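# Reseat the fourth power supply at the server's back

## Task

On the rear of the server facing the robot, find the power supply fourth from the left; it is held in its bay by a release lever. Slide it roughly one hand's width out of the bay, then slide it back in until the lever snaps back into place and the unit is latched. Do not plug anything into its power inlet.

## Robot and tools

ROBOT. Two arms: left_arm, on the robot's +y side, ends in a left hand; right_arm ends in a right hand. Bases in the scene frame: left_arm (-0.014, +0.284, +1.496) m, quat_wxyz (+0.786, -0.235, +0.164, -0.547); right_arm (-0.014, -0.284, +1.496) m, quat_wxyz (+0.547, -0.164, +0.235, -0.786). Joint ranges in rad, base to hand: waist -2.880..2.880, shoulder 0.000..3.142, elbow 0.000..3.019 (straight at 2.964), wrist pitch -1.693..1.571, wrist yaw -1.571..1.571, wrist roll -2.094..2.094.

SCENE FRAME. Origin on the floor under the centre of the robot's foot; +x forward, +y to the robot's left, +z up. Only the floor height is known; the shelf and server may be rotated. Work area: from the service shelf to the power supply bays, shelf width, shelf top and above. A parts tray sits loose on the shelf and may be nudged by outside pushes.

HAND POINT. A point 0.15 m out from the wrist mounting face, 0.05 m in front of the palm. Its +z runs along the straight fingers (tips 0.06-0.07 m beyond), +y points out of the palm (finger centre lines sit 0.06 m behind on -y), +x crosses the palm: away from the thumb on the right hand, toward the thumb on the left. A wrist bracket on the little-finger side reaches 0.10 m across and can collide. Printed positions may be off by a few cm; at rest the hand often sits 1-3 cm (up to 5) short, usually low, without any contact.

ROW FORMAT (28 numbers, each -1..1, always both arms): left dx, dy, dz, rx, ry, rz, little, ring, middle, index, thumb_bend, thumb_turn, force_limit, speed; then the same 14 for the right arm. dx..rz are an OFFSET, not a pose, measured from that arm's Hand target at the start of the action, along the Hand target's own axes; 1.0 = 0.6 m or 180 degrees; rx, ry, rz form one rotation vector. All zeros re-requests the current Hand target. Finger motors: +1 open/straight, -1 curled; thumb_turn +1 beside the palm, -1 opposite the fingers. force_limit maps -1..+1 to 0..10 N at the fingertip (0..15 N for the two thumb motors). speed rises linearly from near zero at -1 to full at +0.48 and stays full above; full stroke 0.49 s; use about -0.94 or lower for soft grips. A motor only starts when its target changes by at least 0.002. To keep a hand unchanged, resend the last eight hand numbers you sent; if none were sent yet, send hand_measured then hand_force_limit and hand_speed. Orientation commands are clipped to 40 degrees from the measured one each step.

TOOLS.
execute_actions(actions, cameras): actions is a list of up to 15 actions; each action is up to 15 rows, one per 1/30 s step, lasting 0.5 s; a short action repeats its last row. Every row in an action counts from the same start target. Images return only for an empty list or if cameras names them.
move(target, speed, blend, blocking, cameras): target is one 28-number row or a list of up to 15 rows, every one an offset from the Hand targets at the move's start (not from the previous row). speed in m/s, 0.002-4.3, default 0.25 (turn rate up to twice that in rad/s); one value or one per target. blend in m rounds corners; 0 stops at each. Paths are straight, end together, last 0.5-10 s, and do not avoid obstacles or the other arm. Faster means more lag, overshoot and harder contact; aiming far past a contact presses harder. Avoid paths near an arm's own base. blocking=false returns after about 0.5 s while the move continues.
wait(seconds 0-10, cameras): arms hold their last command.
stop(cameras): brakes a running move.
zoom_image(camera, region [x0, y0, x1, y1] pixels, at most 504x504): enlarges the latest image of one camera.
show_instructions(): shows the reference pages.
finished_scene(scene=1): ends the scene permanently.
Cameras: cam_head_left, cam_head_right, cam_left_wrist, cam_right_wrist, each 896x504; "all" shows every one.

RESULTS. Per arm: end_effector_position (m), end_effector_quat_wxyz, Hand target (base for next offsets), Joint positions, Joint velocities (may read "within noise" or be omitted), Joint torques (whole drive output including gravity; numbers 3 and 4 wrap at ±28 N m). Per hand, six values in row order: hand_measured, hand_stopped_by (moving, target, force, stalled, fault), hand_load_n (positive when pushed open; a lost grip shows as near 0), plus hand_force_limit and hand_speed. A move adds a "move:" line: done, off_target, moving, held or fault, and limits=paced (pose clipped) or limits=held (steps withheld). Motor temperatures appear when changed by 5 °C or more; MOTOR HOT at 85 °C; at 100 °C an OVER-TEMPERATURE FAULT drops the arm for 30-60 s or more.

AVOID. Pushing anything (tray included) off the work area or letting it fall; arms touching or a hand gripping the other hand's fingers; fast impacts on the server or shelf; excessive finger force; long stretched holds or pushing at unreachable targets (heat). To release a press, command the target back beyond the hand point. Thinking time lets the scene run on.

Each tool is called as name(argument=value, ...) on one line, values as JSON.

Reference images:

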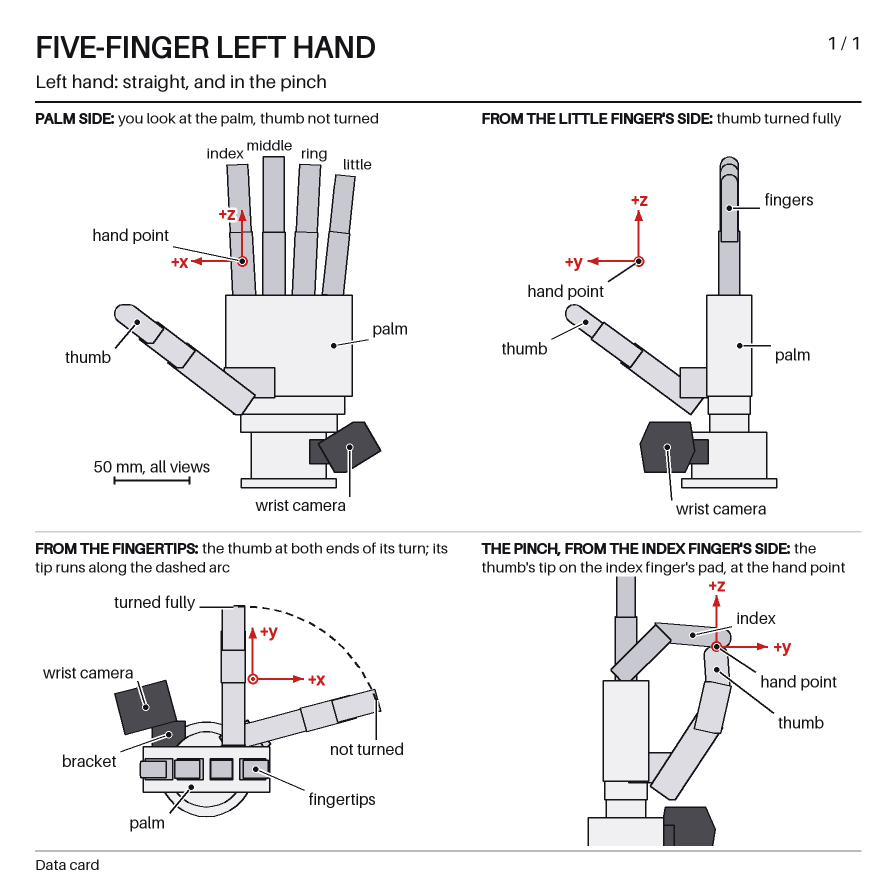

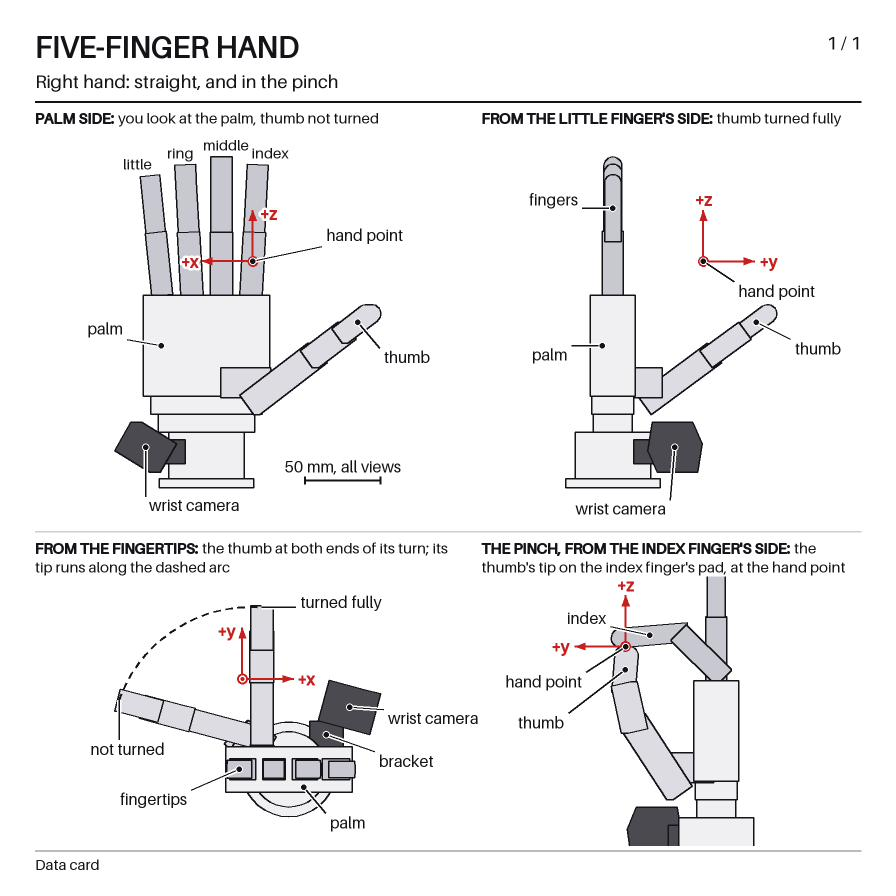

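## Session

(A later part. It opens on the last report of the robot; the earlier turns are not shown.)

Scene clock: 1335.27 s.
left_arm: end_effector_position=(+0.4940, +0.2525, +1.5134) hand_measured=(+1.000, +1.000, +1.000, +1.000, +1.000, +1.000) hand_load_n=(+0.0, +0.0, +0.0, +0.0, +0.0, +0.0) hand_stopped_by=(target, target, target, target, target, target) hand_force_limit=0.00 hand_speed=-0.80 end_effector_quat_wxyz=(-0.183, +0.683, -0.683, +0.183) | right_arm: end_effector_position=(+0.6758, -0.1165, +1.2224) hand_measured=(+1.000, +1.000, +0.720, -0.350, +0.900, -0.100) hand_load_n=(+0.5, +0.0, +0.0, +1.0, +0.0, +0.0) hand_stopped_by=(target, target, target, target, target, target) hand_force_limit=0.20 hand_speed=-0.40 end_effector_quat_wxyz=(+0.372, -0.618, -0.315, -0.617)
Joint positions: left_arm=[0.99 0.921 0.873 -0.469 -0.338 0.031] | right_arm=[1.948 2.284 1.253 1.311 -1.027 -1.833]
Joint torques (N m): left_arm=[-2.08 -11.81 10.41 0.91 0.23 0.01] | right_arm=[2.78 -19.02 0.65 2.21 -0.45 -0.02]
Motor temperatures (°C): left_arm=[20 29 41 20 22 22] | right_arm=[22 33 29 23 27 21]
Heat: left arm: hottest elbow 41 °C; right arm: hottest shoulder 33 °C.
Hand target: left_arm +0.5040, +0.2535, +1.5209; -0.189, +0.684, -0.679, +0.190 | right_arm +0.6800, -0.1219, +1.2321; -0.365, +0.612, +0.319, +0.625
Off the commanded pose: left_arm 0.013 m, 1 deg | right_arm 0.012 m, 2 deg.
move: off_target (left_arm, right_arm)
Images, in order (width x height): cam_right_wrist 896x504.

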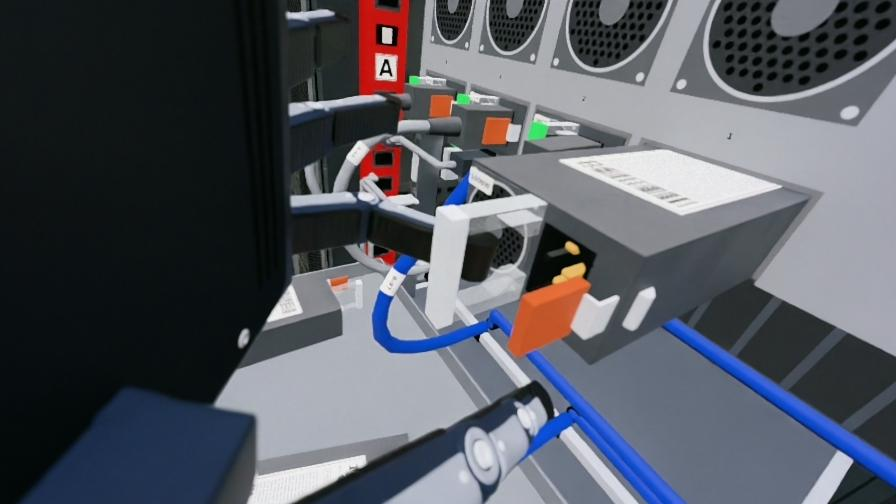

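move(target=[[0,0,0,0,0,0,1,1,1,1,1,1,0,-0.8,0,0,0,0,0,0,1,1,0.72,0.1,0.9,-0.1,0.2,-0.4],[0,0,0,0,0,0,1,1,1,1,1,1,0,-0.8,-0.0017,-0.0918,-0.0577,0,0,0,1,1,0.72,0.1,0.9,-0.1,0.2,-0.4]], speed=0.06, cameras=["cam_right_wrist","cam_head_left"])

zoom_image(camera="cam_head_left", region=[440, 290, 640, 430])

Scene clock: 1341.17 s.
left_arm: end_effector_position=(+0.4940, +0.2525, +1.5134) hand_measured=(+1.000, +1.000, +1.000, +1.000, +1.000, +1.000) hand_load_n=(+0.0, +0.0, +0.0, +0.0, +0.0, -0.5) hand_stopped_by=(target, target, target, target, target, target) hand_force_limit=0.00 hand_speed=-0.80 end_effector_quat_wxyz=(-0.183, +0.683, -0.683, +0.183) | right_arm: end_effector_position=(+0.6163, -0.1157, +1.2313) hand_measured=(+1.000, +1.000, +0.720, +0.100, +0.900, -0.100) hand_load_n=(+0.0, +0.0, +0.0, +0.0, +0.0, +0.0) hand_stopped_by=(target, target, target, target, target, target) hand_force_limit=0.20 hand_speed=-0.40 end_effector_quat_wxyz=(+0.370, -0.613, -0.317, -0.622)
Joint positions: left_arm=[0.99 0.921 0.873 -0.469 -0.338 0.031] | right_arm=[1.948 2.284 1.094 1.485 -1.031 -1.833]
Joint torques (N m): left_arm=[-1.96 -11.69 10.4 0.69 0.23 0] | right_arm=[2.14 -15.68 -0.68 2.15 -0.5 -0.01]
Heat: left arm: hottest elbow 41 °C; right arm: hottest shoulder 33 °C.
Hand target: left_arm +0.5040, +0.2535, +1.5209; -0.189, +0.684, -0.679, +0.190 | right_arm +0.6148, -0.1218, +1.2320; -0.365, +0.612, +0.319, +0.625
Off the commanded pose: left_arm 0.013 m, 1 deg | right_arm 0.006 m, 1 deg.
move: off_target (left_arm)
Images, in order (width x height): cam_head_left 896x504, cam_right_wrist 896x504.

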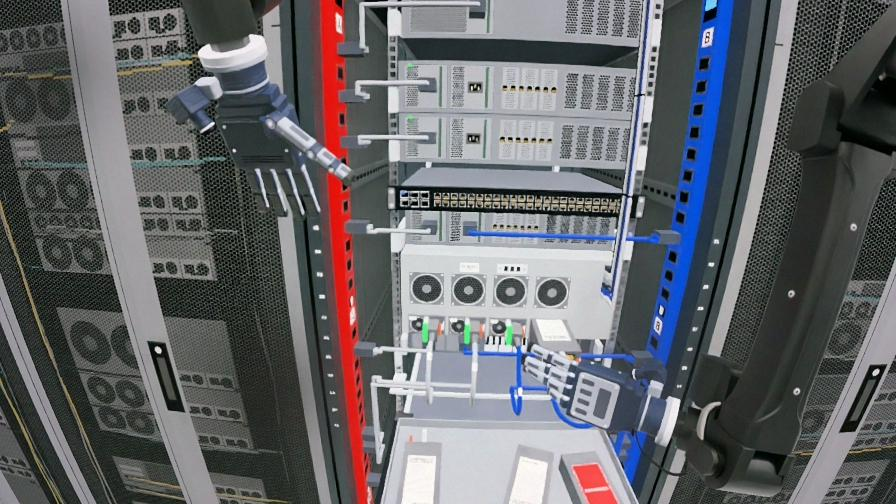

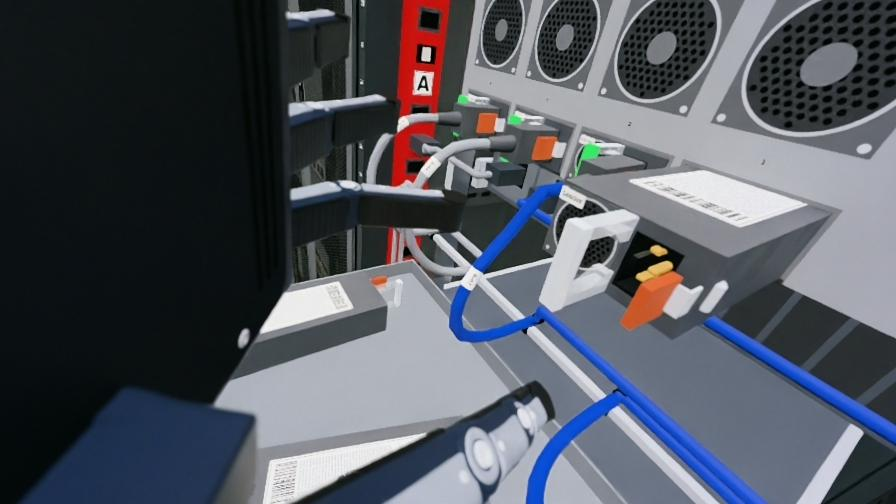

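Scaled by 2.520 from the camera's 896x504 image, which has a finer 1280x720 frame.

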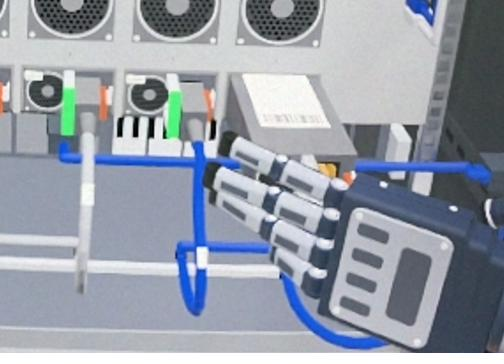

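move(target=[[0,0,0,0,0,0,1,1,1,1,1,1,0,-0.8,0.002,-0.0511,-0.091,0,0,0,1,1,0.72,0.1,0.9,-0.1,0.2,-0.4],[0,0,0,0,0,0,1,1,1,1,1,1,0,-0.8,-0.0027,-0.0208,-0.1393,-0.3215,-0.0061,-0.0216,1,1,1,1,0.9,-0.1,0.2,-0.2]], speed=0.12, cameras=["cam_right_wrist","cam_head_left"])

Scene clock: 1361.37 s.
left_arm: end_effector_position=(+0.4940, +0.2525, +1.5134) hand_measured=(+1.000, +1.000, +1.000, +1.000, +1.000, +1.000) hand_load_n=(+0.0, +0.0, +0.0, +0.0, -0.5, +0.0) hand_stopped_by=(target, target, target, target, target, target) hand_force_limit=0.00 hand_speed=-0.80 end_effector_quat_wxyz=(-0.183, +0.683, -0.683, +0.183) | right_arm: end_effector_position=(+0.5548, -0.1936, +1.2193) hand_measured=(+1.000, +1.000, +1.000, +1.000, +0.900, -0.100) hand_load_n=(+0.0, +0.0, +0.0, +0.0, +0.0, +0.0) hand_stopped_by=(target, target, target, target, target, target) hand_force_limit=0.20 hand_speed=-0.20 end_effector_quat_wxyz=(+0.007, -0.824, -0.008, -0.566)
Joint positions: left_arm=[0.99 0.921 0.873 -0.469 -0.338 0.031] | right_arm=[2.215 2.231 0.866 1.551 0.284 -1.827]
Joint torques (N m): left_arm=[-2.2 -11.81 10.24 0.77 0.22 0.02] | right_arm=[5.3 -14.04 -0.25 2.41 -0.04 0.11]
Heat: left arm: hottest elbow 41 °C; right arm: hottest shoulder 33 °C.
Hand target: left_arm +0.5040, +0.2535, +1.5209; -0.189, +0.684, -0.679, +0.190 | right_arm +0.5598, -0.1859, +1.2270; +0.000, +0.707, -0.001, +0.707
Off the commanded pose: left_arm 0.013 m, 1 deg | right_arm 0.012 m, 21 deg.
joint sent to its limit (right arm) — joint 4 (wrist pitch), upper limit. The joint targets are off in orientation, not in position.
move: off_target (left_arm, right_arm); target 2's new numbers were sent with right_arm's hand 0.012 m and 21 deg from that target
Images, in order (width x height): cam_head_left 896x504, cam_right_wrist 896x504.

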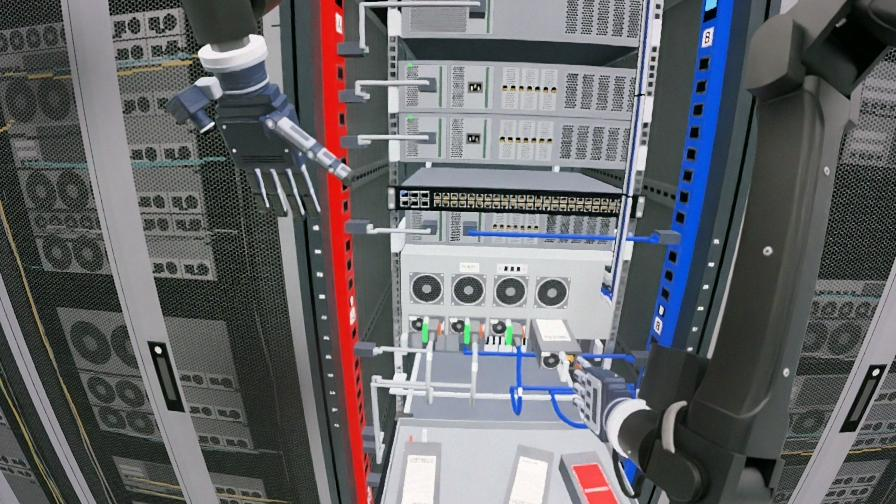

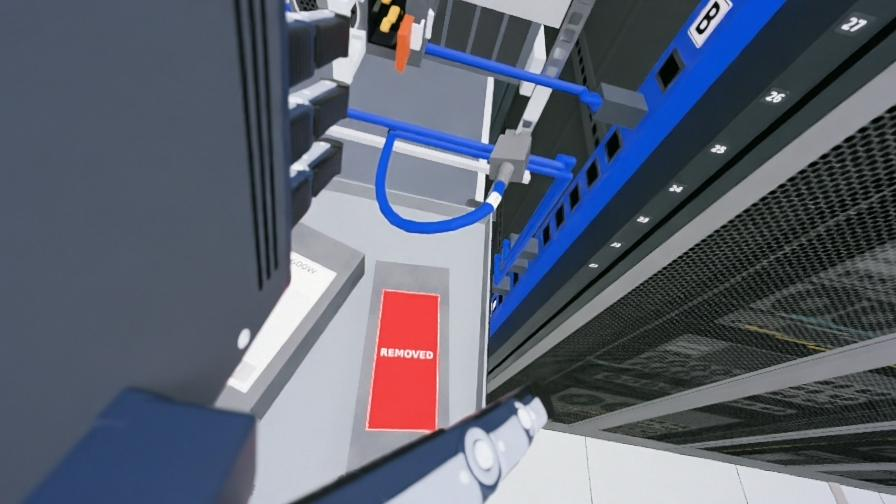

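move(target=[0,0,0,0,0,0,1,1,1,1,1,1,0,-0.8,0.1217,0.0233,-0.0667,0.2596,-0.2596,0.4498,-1,-1,-1,-1,0.9,-0.8,0.0,0.0], speed=0.2, cameras=["cam_right_wrist","cam_head_left"])

Scene clock: 1397.93 s.
left_arm: end_effector_position=(+0.4940, +0.2525, +1.5134) hand_measured=(+1.000, +1.000, +1.000, +1.000, +1.000, +1.000) hand_load_n=(-0.5, +0.0, +0.0, +0.0, +0.0, +0.0) hand_stopped_by=(target, target, target, target, target, target) hand_force_limit=0.00 hand_speed=-0.80 end_effector_quat_wxyz=(-0.183, +0.683, -0.683, +0.183) | right_arm: end_effector_position=(+0.5198, -0.1948, +1.3066) hand_measured=(-1.000, -1.000, -1.000, -1.000, +0.900, -0.800) hand_load_n=(+0.5, +0.0, +0.0, +0.0, +0.0, +0.0) hand_stopped_by=(target, target, target, target, target, target) hand_force_limit=0.00 hand_speed=0.00 end_effector_quat_wxyz=(+0.684, -0.683, +0.179, -0.183)
Joint positions: left_arm=[0.99 0.921 0.873 -0.469 -0.338 0.031] | right_arm=[1.726 1.924 0.847 1.388 -1.267 -0.283]
Joint torques (N m): left_arm=[-1.79 -11.81 10.44 0.84 0.22 0] | right_arm=[-0.56 -13.22 1.05 2 -0.41 0.14]
Heat: left arm: hottest elbow 41 °C; right arm: hottest shoulder 33 °C.
Hand target: left_arm +0.5040, +0.2535, +1.5209; -0.189, +0.684, -0.679, +0.190 | right_arm +0.5197, -0.1998, +1.3000; +0.683, -0.682, +0.183, -0.183
Off the commanded pose: left_arm 0.013 m, 1 deg | right_arm 0.008 m, 0 deg.
move: off_target (left_arm)
Images, in order (width x height): cam_head_left 896x504, cam_right_wrist 896x504.

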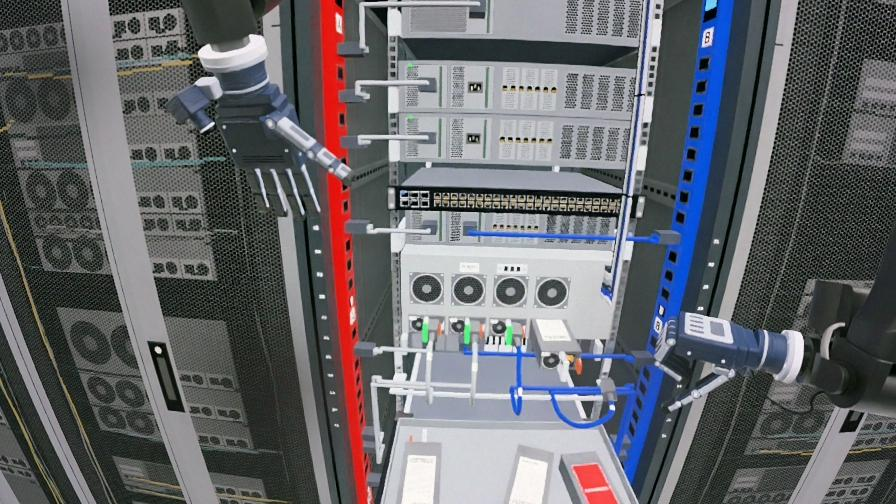

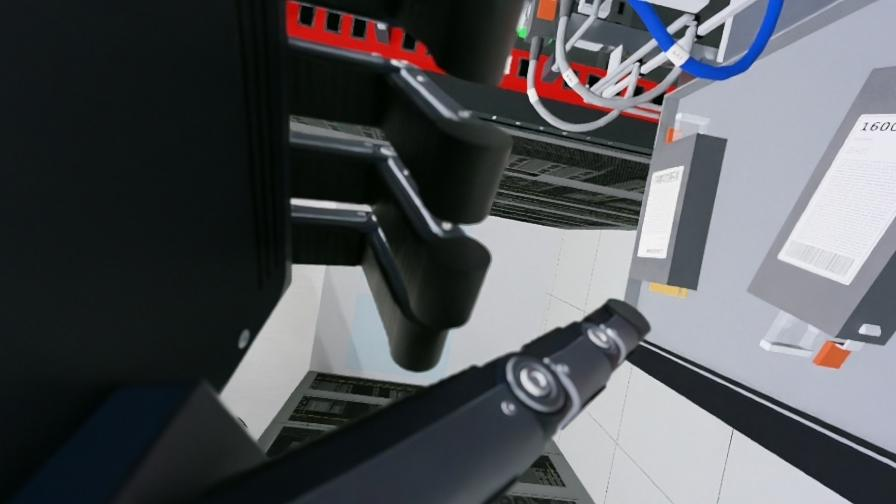

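zoom_image(camera="cam_head_left", region=[490, 290, 640, 400])

Scaled by 3.360 from the camera's 896x504 image, which has a finer 1280x720 frame.

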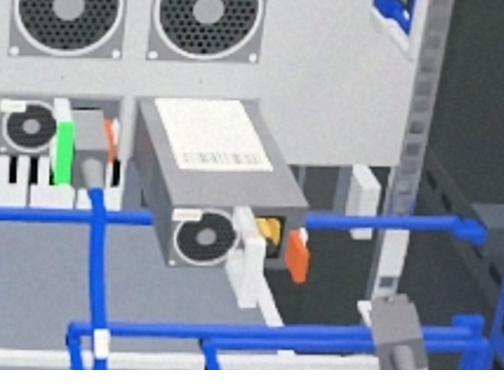

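move(target=[[0,0,0,0,0,0,1,1,1,1,1,1,0,-0.8,-0.0955,0,0.0988,-0.096,-0.096,0.4933,-1,-1,-1,-1,0.9,-0.8,0.0,0.0],[0,0,0,0,0,0,1,1,1,1,1,1,0,-0.8,-0.0856,0.0417,0.1816,-0.096,-0.096,0.4933,-1,-1,-1,-1,0.9,-0.8,0.0,0.0]], speed=0.2, cameras=["cam_right_wrist","cam_head_left"])

zoom_image(camera="cam_head_left", region=[490, 290, 690, 430])

Scene clock: 1431.10 s.
left_arm: end_effector_position=(+0.4940, +0.2525, +1.5134) hand_measured=(+1.000, +1.000, +1.000, +1.000, +1.000, +1.000) hand_load_n=(+0.0, +0.0, +0.0, +0.0, +0.0, +0.0) hand_stopped_by=(target, target, target, target, target, target) hand_force_limit=0.00 hand_speed=-0.80 end_effector_quat_wxyz=(-0.183, +0.683, -0.683, +0.183) | right_arm: end_effector_position=(+0.5334, -0.0806, +1.2836) hand_measured=(-1.000, -1.000, -1.000, -1.000, +0.900, -0.800) hand_load_n=(+0.0, +0.0, +0.0, +0.0, +0.0, -0.5) hand_stopped_by=(target, target, target, target, target, target) hand_force_limit=0.00 hand_speed=0.00 end_effector_quat_wxyz=(-0.538, +0.468, -0.527, -0.461)
Joint positions: left_arm=[0.99 0.921 0.873 -0.469 -0.338 0.031] | right_arm=[1.905 2.165 1.396 0.108 -1.384 0.33]
Joint torques (N m): left_arm=[-1.79 -11.87 10.36 0.76 0.23 0.01] | right_arm=[2.26 -17.32 2.21 0.92 -0.77 0.22]
Heat: left arm: hottest elbow 41 °C; right arm: hottest shoulder 32 °C.
Hand target: left_arm +0.5040, +0.2535, +1.5209; -0.189, +0.684, -0.679, +0.190 | right_arm +0.5299, -0.0798, +1.2752; +0.534, -0.464, +0.533, +0.464
Off the commanded pose: left_arm 0.013 m, 1 deg | right_arm 0.009 m, 1 deg.
move: off_target (left_arm)
Images, in order (width x height): cam_head_left 896x504, cam_right_wrist 896x504.

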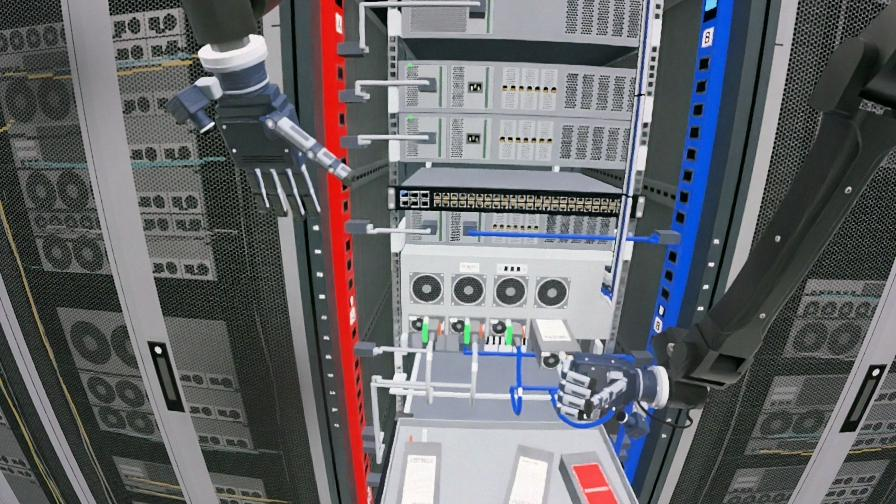

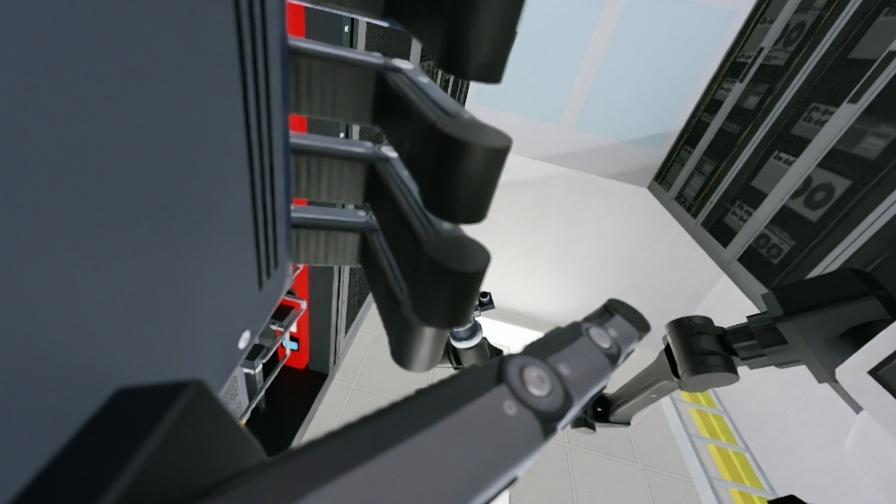

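Scaled by 2.520 from the camera's 896x504 image, which has a finer 1280x720 frame.

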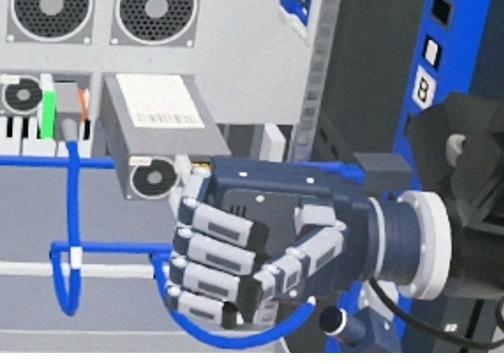

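move(target=[0,0,0,0,0,0,1,1,1,1,1,1,0,-0.8,0.0133,-0.0825,0.0116,0,0,0,-1,-1,-1,-1,0.9,-0.8,0.0,0.0], speed=0.06, cameras=["cam_head_right","cam_head_left"])

zoom_image(camera="cam_head_left", region=[490, 290, 640, 400])

zoom_image(camera="cam_head_right", region=[430, 290, 580, 400])

Scene clock: 1438.70 s.
left_arm: end_effector_position=(+0.4940, +0.2525, +1.5134) hand_measured=(+1.000, +1.000, +1.000, +1.000, +1.000, +1.000) hand_load_n=(+0.0, +0.0, +0.0, +0.0, +0.0, +0.0) hand_stopped_by=(target, target, target, target, target, target) hand_force_limit=0.00 hand_speed=-0.80 end_effector_quat_wxyz=(-0.183, +0.683, -0.683, +0.183) | right_arm: end_effector_position=(+0.5756, -0.0815, +1.2742) hand_measured=(-1.000, -1.000, -1.000, -1.000, +0.900, -0.800) hand_load_n=(+0.0, +0.0, +0.0, +0.0, +0.0, +0.0) hand_stopped_by=(target, target, target, target, target, target) hand_force_limit=0.00 hand_speed=0.00 end_effector_quat_wxyz=(-0.537, +0.464, -0.532, -0.463)
Joint positions: left_arm=[0.99 0.921 0.873 -0.469 -0.338 0.031] | right_arm=[1.905 2.22 1.546 0.034 -1.38 0.362]
Joint torques (N m): left_arm=[-1.73 -11.75 10.28 0.76 0.21 -0.01] | right_arm=[3.31 -18.49 4.72 0.2 -0.81 0.15]
Heat: left arm: hottest elbow 41 °C; right arm: hottest shoulder 32 °C.
Hand target: left_arm +0.5040, +0.2535, +1.5209; -0.189, +0.684, -0.679, +0.190 | right_arm +0.5798, -0.0798, +1.2671; +0.534, -0.463, +0.533, +0.464
Off the commanded pose: left_arm 0.013 m, 1 deg | right_arm 0.008 m, 0 deg.
move: off_target (left_arm)
Images, in order (width x height): cam_head_left 896x504, cam_head_right 896x504.

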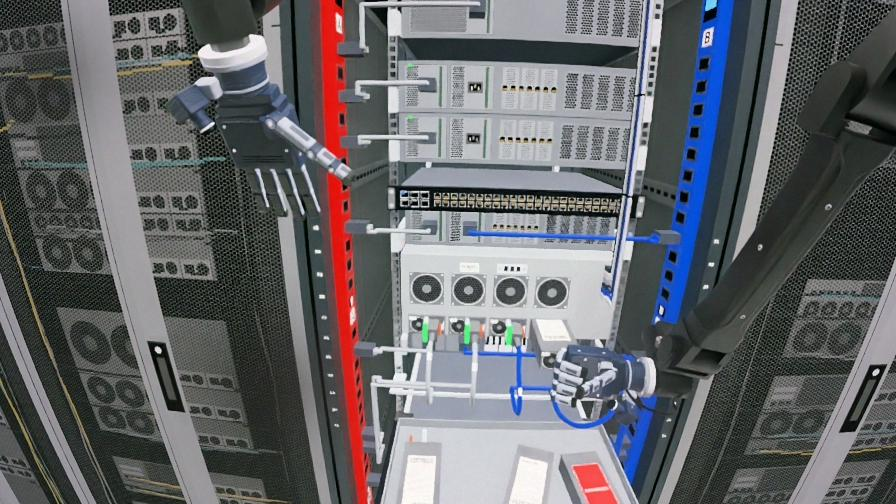

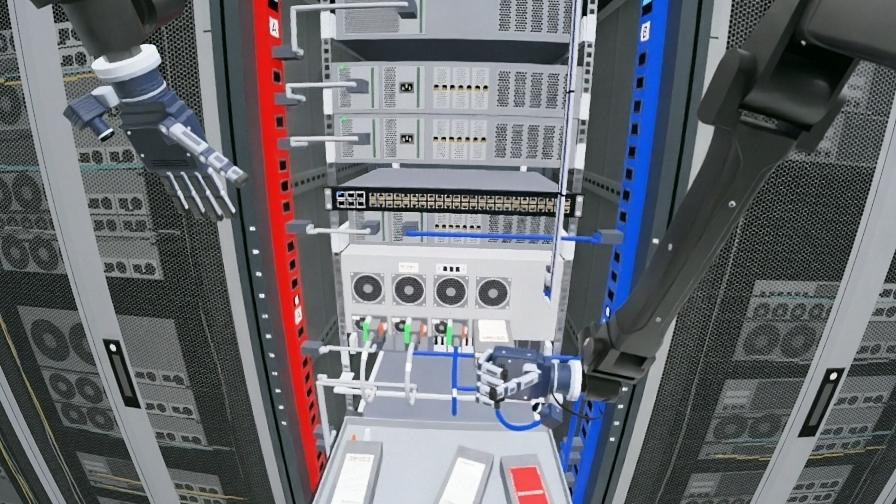

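Scaled by 3.360 from the camera's 896x504 image, which has a finer 1280x720 frame.

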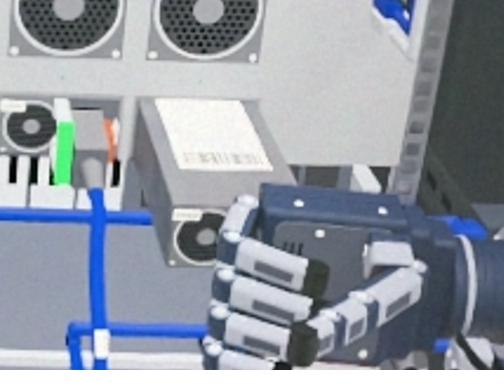

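Scaled by 3.360 from the camera's 896x504 image, which has a finer 1280x720 frame.

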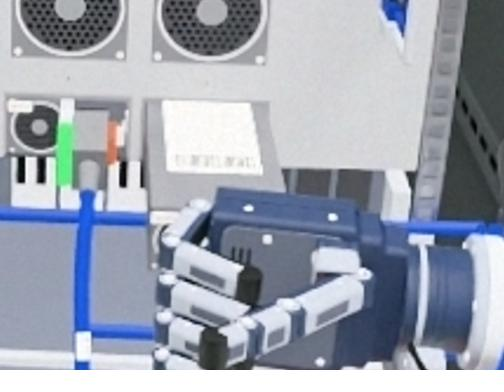

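move(target=[0,0,0,0,0,0,1,1,1,1,1,1,0,-0.8,-0.005,-0.132,0.0186,0,0,0,-1,-1,-1,-1,0.9,-0.8,0.0,0.0], speed=0.05, cameras=["cam_head_right","cam_head_left"])

zoom_image(camera="cam_head_left", region=[490, 290, 640, 400])

zoom_image(camera="cam_head_right", region=[430, 290, 580, 400])

Scene clock: 1443.87 s.
left_arm: end_effector_position=(+0.4940, +0.2525, +1.5134) hand_measured=(+1.000, +1.000, +1.000, +1.000, +1.000, +1.000) hand_load_n=(+0.0, +0.0, +0.0, +0.0, +0.0, +0.0) hand_stopped_by=(target, target, target, target, target, target) hand_force_limit=0.00 hand_speed=-0.80 end_effector_quat_wxyz=(-0.183, +0.683, -0.683, +0.183) | right_arm: end_effector_position=(+0.6380, -0.0782, +1.2679) hand_measured=(-1.000, -1.000, -1.000, -1.000, +0.900, -0.800) hand_load_n=(+0.0, +0.0, +0.0, +0.0, +0.0, +0.0) hand_stopped_by=(target, target, target, target, target, target) hand_force_limit=0.00 hand_speed=0.00 end_effector_quat_wxyz=(-0.522, +0.453, -0.541, -0.479)
Joint positions: left_arm=[0.99 0.921 0.873 -0.469 -0.338 0.031] | right_arm=[1.915 2.318 1.813 -0.157 -1.377 0.394]
Joint torques (N m): left_arm=[-2.02 -12.34 10.39 0.81 0.21 0.04] | right_arm=[2.78 -21.3 8.2 0.62 -0.64 0.12]
Heat: left arm: hottest elbow 41 °C; right arm: hottest shoulder 32 °C.
Hand target: left_arm +0.5040, +0.2535, +1.5209; -0.189, +0.684, -0.679, +0.190 | right_arm +0.6598, -0.0798, +1.2701; +0.534, -0.464, +0.533, +0.464
Off the commanded pose: left_arm 0.013 m, 1 deg | right_arm 0.022 m, 3 deg.
move: off_target (left_arm, right_arm)
Images, in order (width x height): cam_head_left 896x504, cam_head_right 896x504.

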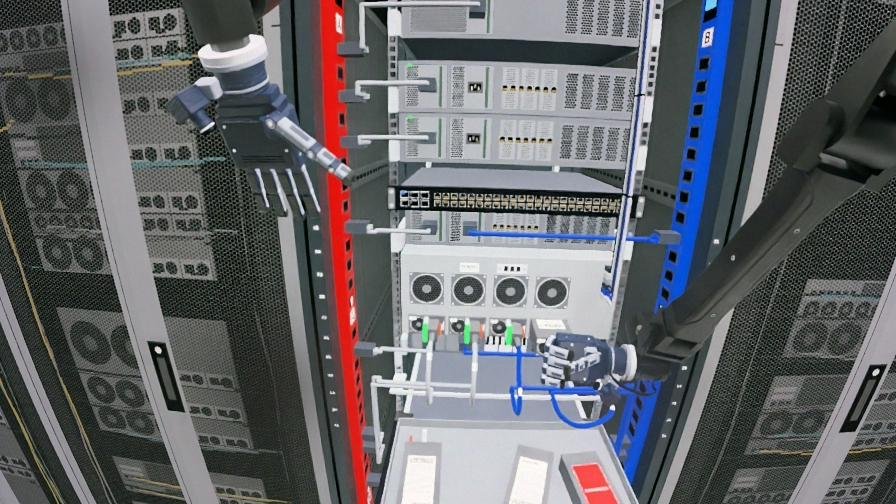

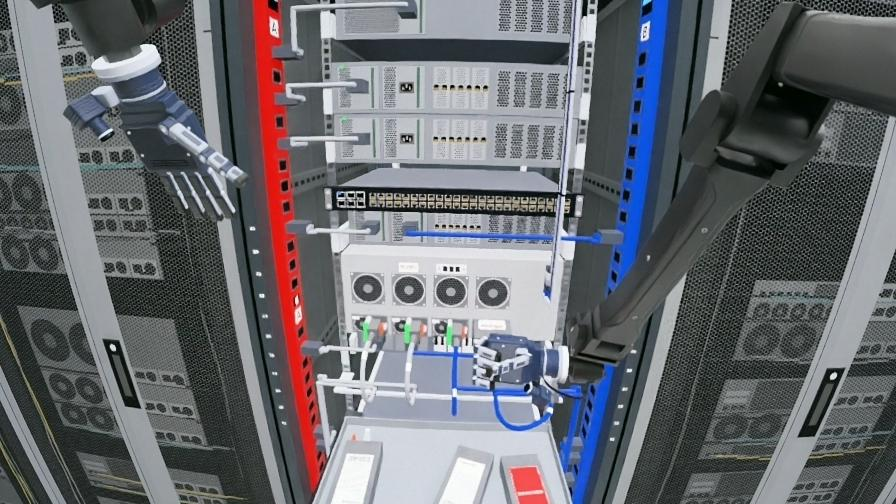

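Scaled by 3.360 from the camera's 896x504 image, which has a finer 1280x720 frame.

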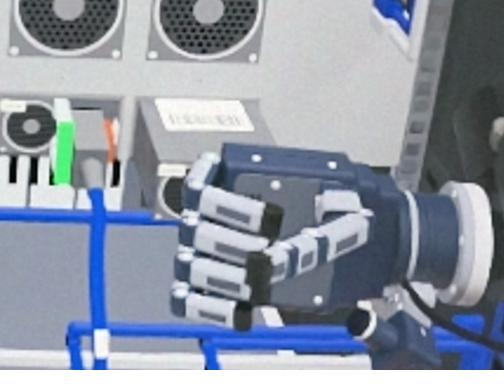

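Scaled by 3.360 from the camera's 896x504 image, which has a finer 1280x720 frame.

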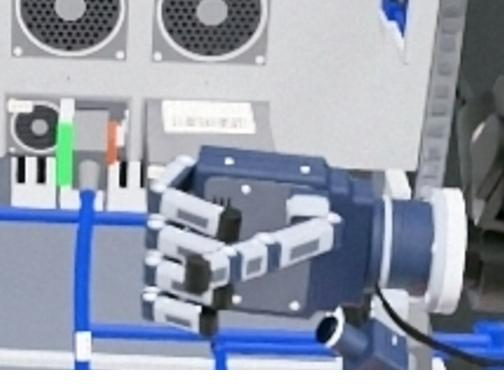

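move(target=[0,0,0,0,0,0,1,1,1,1,1,1,0,-0.8,0,-0.0825,0.0116,0,0,0,-1,-1,-1,-1,0.9,-0.8,0.0,0.0], speed=0.05, cameras=["cam_head_right","cam_head_left"])

zoom_image(camera="cam_head_left", region=[490, 290, 640, 400])

zoom_image(camera="cam_head_right", region=[430, 290, 580, 400])

Scene clock: 1448.73 s.
left_arm: end_effector_position=(+0.4940, +0.2525, +1.5134) hand_measured=(+1.000, +1.000, +1.000, +1.000, +1.000, +1.000) hand_load_n=(+0.0, -0.5, +0.0, +0.0, -0.5, +0.0) hand_stopped_by=(target, target, target, target, target, target) hand_force_limit=0.00 hand_speed=-0.80 end_effector_quat_wxyz=(-0.183, +0.683, -0.683, +0.183) | right_arm: end_effector_position=(+0.6902, -0.0774, +1.2683) hand_measured=(-1.000, -1.000, -1.000, -1.000, +0.900, -0.800) hand_load_n=(+0.0, +0.0, +0.0, +0.0, +0.0, +0.0) hand_stopped_by=(target, target, target, target, target, target) hand_force_limit=0.00 hand_speed=0.00 end_effector_quat_wxyz=(-0.521, +0.451, -0.541, -0.483)
Joint positions: left_arm=[0.99 0.921 0.873 -0.469 -0.338 0.031] | right_arm=[1.92 2.41 2.061 -0.296 -1.379 0.418]
Joint torques (N m): left_arm=[-1.79 -11.69 10.39 0.75 0.24 0.02] | right_arm=[3.84 -22.01 9.37 0.54 -0.46 0.02]
Heat: left arm: hottest elbow 41 °C; right arm: hottest shoulder 32 °C.
Hand target: left_arm +0.5040, +0.2535, +1.5209; -0.189, +0.684, -0.679, +0.190 | right_arm +0.7098, -0.0798, +1.2702; +0.534, -0.464, +0.533, +0.464
Off the commanded pose: left_arm 0.013 m, 1 deg | right_arm 0.020 m, 3 deg.
move: off_target (left_arm, right_arm)
Images, in order (width x height): cam_head_left 896x504, cam_head_right 896x504.

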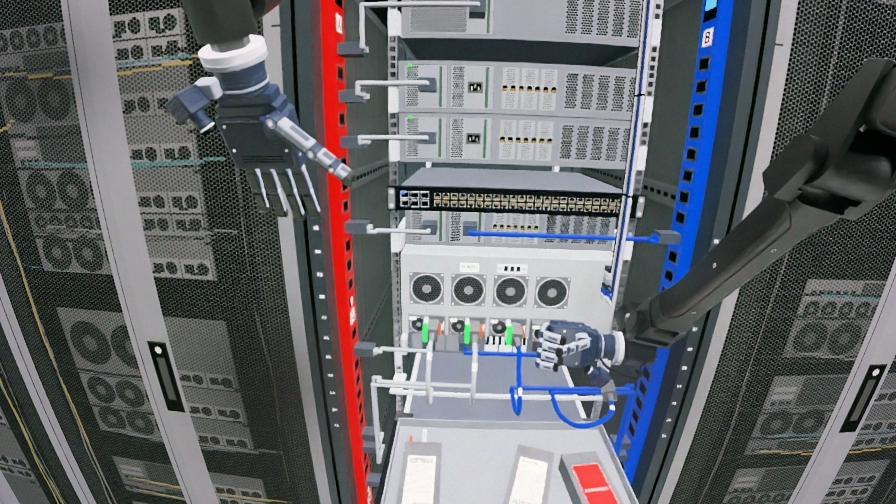

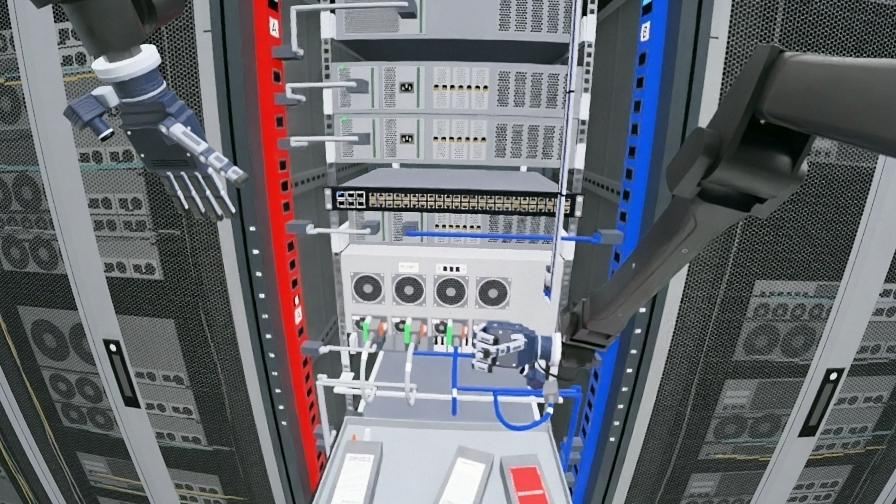

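Scaled by 3.360 from the camera's 896x504 image, which has a finer 1280x720 frame.

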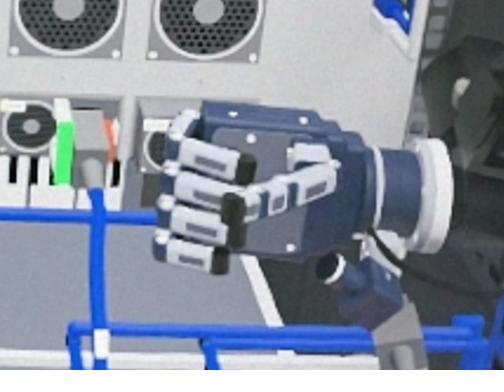

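Scaled by 3.360 from the camera's 896x504 image, which has a finer 1280x720 frame.

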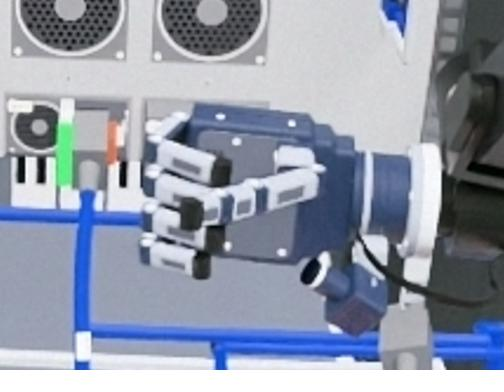

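move(target=[0,0,0,0,0,0,1,1,1,1,1,1,0,-0.8,0,-0.0495,0.007,0,0,0,-1,-1,-1,-1,0.9,-0.8,0.0,0.0], speed=0.03, cameras=["cam_head_right","cam_head_left"])

zoom_image(camera="cam_head_left", region=[490, 290, 640, 400])

zoom_image(camera="cam_head_right", region=[430, 290, 580, 400])

Scene clock: 1452.77 s.
left_arm: end_effector_position=(+0.4940, +0.2525, +1.5134) hand_measured=(+1.000, +1.000, +1.000, +1.000, +1.000, +1.000) hand_load_n=(+0.0, +0.0, +0.0, +0.0, +0.0, -0.5) hand_stopped_by=(target, target, target, target, target, target) hand_force_limit=0.00 hand_speed=-0.80 end_effector_quat_wxyz=(-0.183, +0.683, -0.683, +0.183) | right_arm: end_effector_position=(+0.6923, -0.0733, +1.2464) hand_measured=(-1.000, -1.000, -1.000, -1.000, +0.900, -0.800) hand_load_n=(+0.0, +0.0, +0.0, +0.0, +0.0, +0.0) hand_stopped_by=(target, target, target, target, target, target) hand_force_limit=0.00 hand_speed=0.00 end_effector_quat_wxyz=(-0.504, +0.440, -0.552, -0.497)
Joint positions: left_arm=[0.99 0.921 0.873 -0.469 -0.338 0.031] | right_arm=[1.92 2.482 2.155 -0.372 -1.376 0.418]
Joint torques (N m): left_arm=[-1.96 -11.63 10.36 0.75 0.24 0.02] | right_arm=[3.78 -24.41 12.81 0.5 -0.49 0.21]
Heat: left arm: hottest elbow 41 °C; right arm: hottest shoulder 33 °C.
Hand target: left_arm +0.5040, +0.2535, +1.5209; -0.189, +0.684, -0.679, +0.190 | right_arm +0.7398, -0.0798, +1.2703; +0.534, -0.463, +0.533, +0.464
Off the commanded pose: left_arm 0.013 m, 1 deg | right_arm 0.054 m, 6 deg.
move: off_target (left_arm, right_arm)
Images, in order (width x height): cam_head_left 896x504, cam_head_right 896x504.

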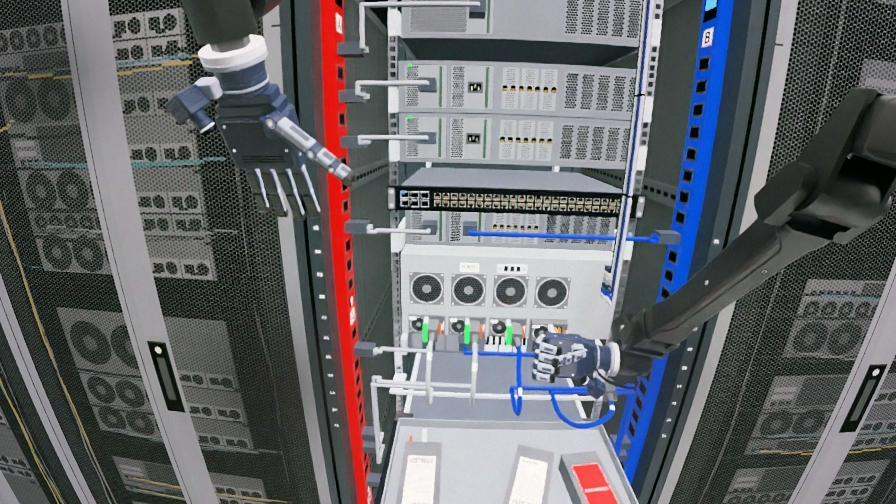

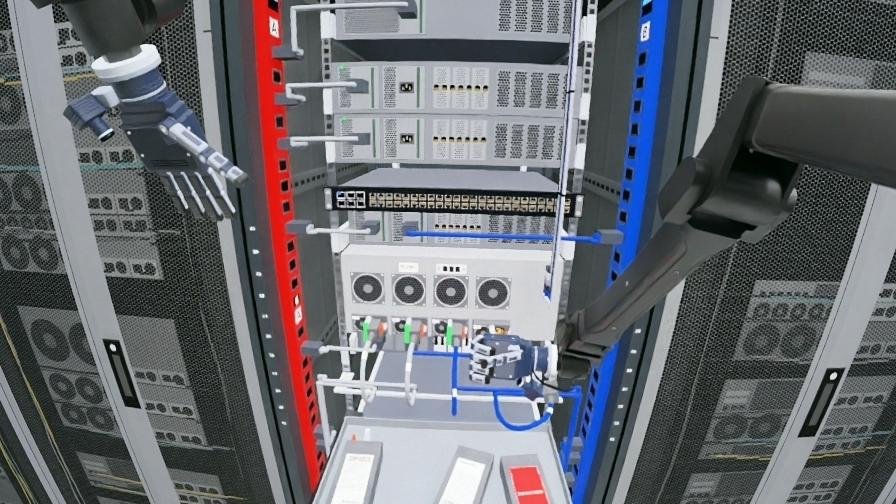

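Scaled by 3.360 from the camera's 896x504 image, which has a finer 1280x720 frame.

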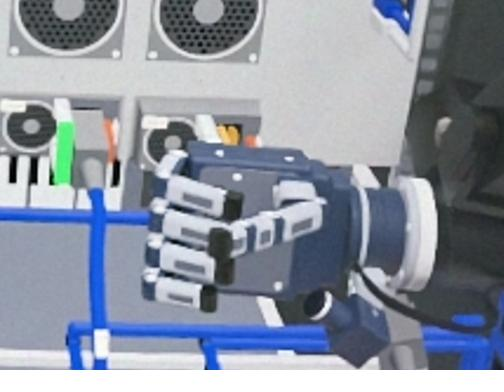

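Scaled by 3.360 from the camera's 896x504 image, which has a finer 1280x720 frame.

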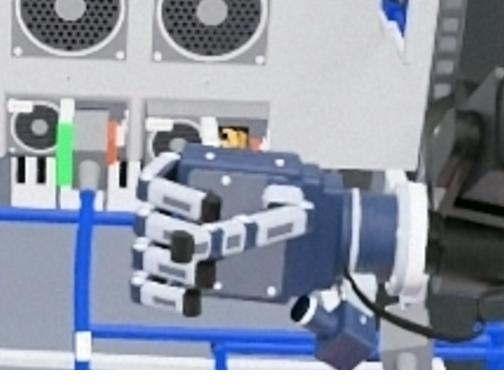

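execute_actions(actions=[], cameras=["cam_head_left","cam_head_right"])

Scene clock: 1464.57 s.
left_arm: end_effector_position=(+0.4940, +0.2525, +1.5134) hand_measured=(+1.000, +1.000, +1.000, +1.000, +1.000, +1.000) hand_load_n=(+0.0, +0.0, +0.0, +0.0, +0.0, -0.5) hand_stopped_by=(target, target, target, target, target, target) hand_force_limit=0.00 hand_speed=-0.80 end_effector_quat_wxyz=(-0.183, +0.683, -0.683, +0.183) | right_arm: end_effector_position=(+0.6922, -0.0733, +1.2464) hand_measured=(-1.000, -1.000, -1.000, -1.000, +0.900, -0.800) hand_load_n=(+0.0, +0.0, +0.0, +0.0, +0.0, -0.5) hand_stopped_by=(target, target, target, target, target, target) hand_force_limit=0.00 hand_speed=0.00 end_effector_quat_wxyz=(-0.504, +0.440, -0.552, -0.497)
Joint positions: left_arm=[0.99 0.921 0.873 -0.469 -0.338 0.031] | right_arm=[1.92 2.482 2.155 -0.373 -1.376 0.418]
Joint velocities: within noise
Joint torques (N m): left_arm=[-1.79 -11.52 10.25 0.84 0.23 0.02] | right_arm=[3.72 -24.29 12.85 0.58 -0.5 0.23]
Motor temperatures (°C): left_arm=[20 29 41 20 22 22] | right_arm=[22 33 32 22 24 21]
Heat: left arm: hottest elbow 41 °C; right arm: hottest shoulder 33 °C.
Hand target: left_arm +0.5040, +0.2535, +1.5209; -0.189, +0.684, -0.679, +0.190 | right_arm +0.7397, -0.0798, +1.2703; +0.534, -0.463, +0.533, +0.464
Off the commanded pose: left_arm 0.013 m, 1 deg | right_arm 0.054 m, 6 deg.
Images, in order (width x height): cam_head_left 896x504, cam_head_right 896x504.

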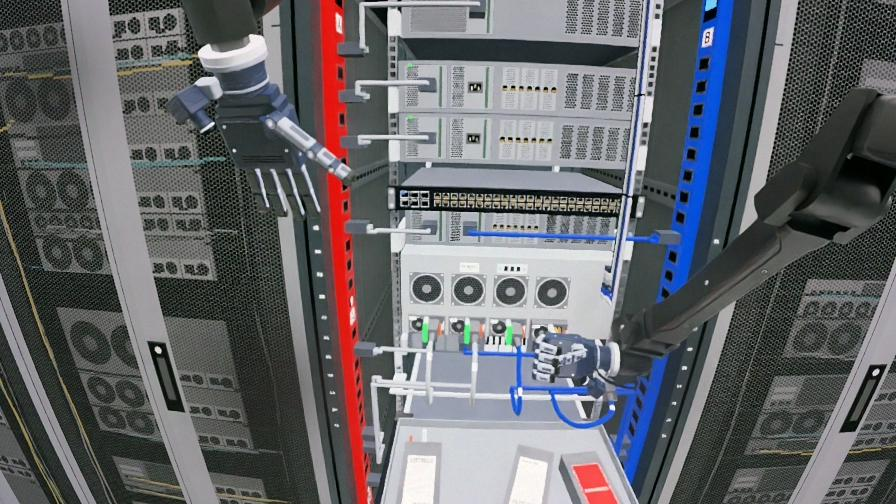

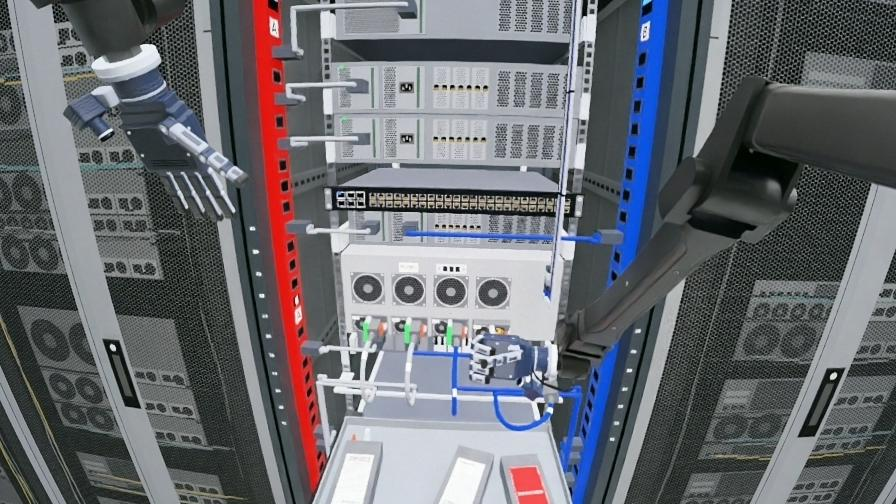

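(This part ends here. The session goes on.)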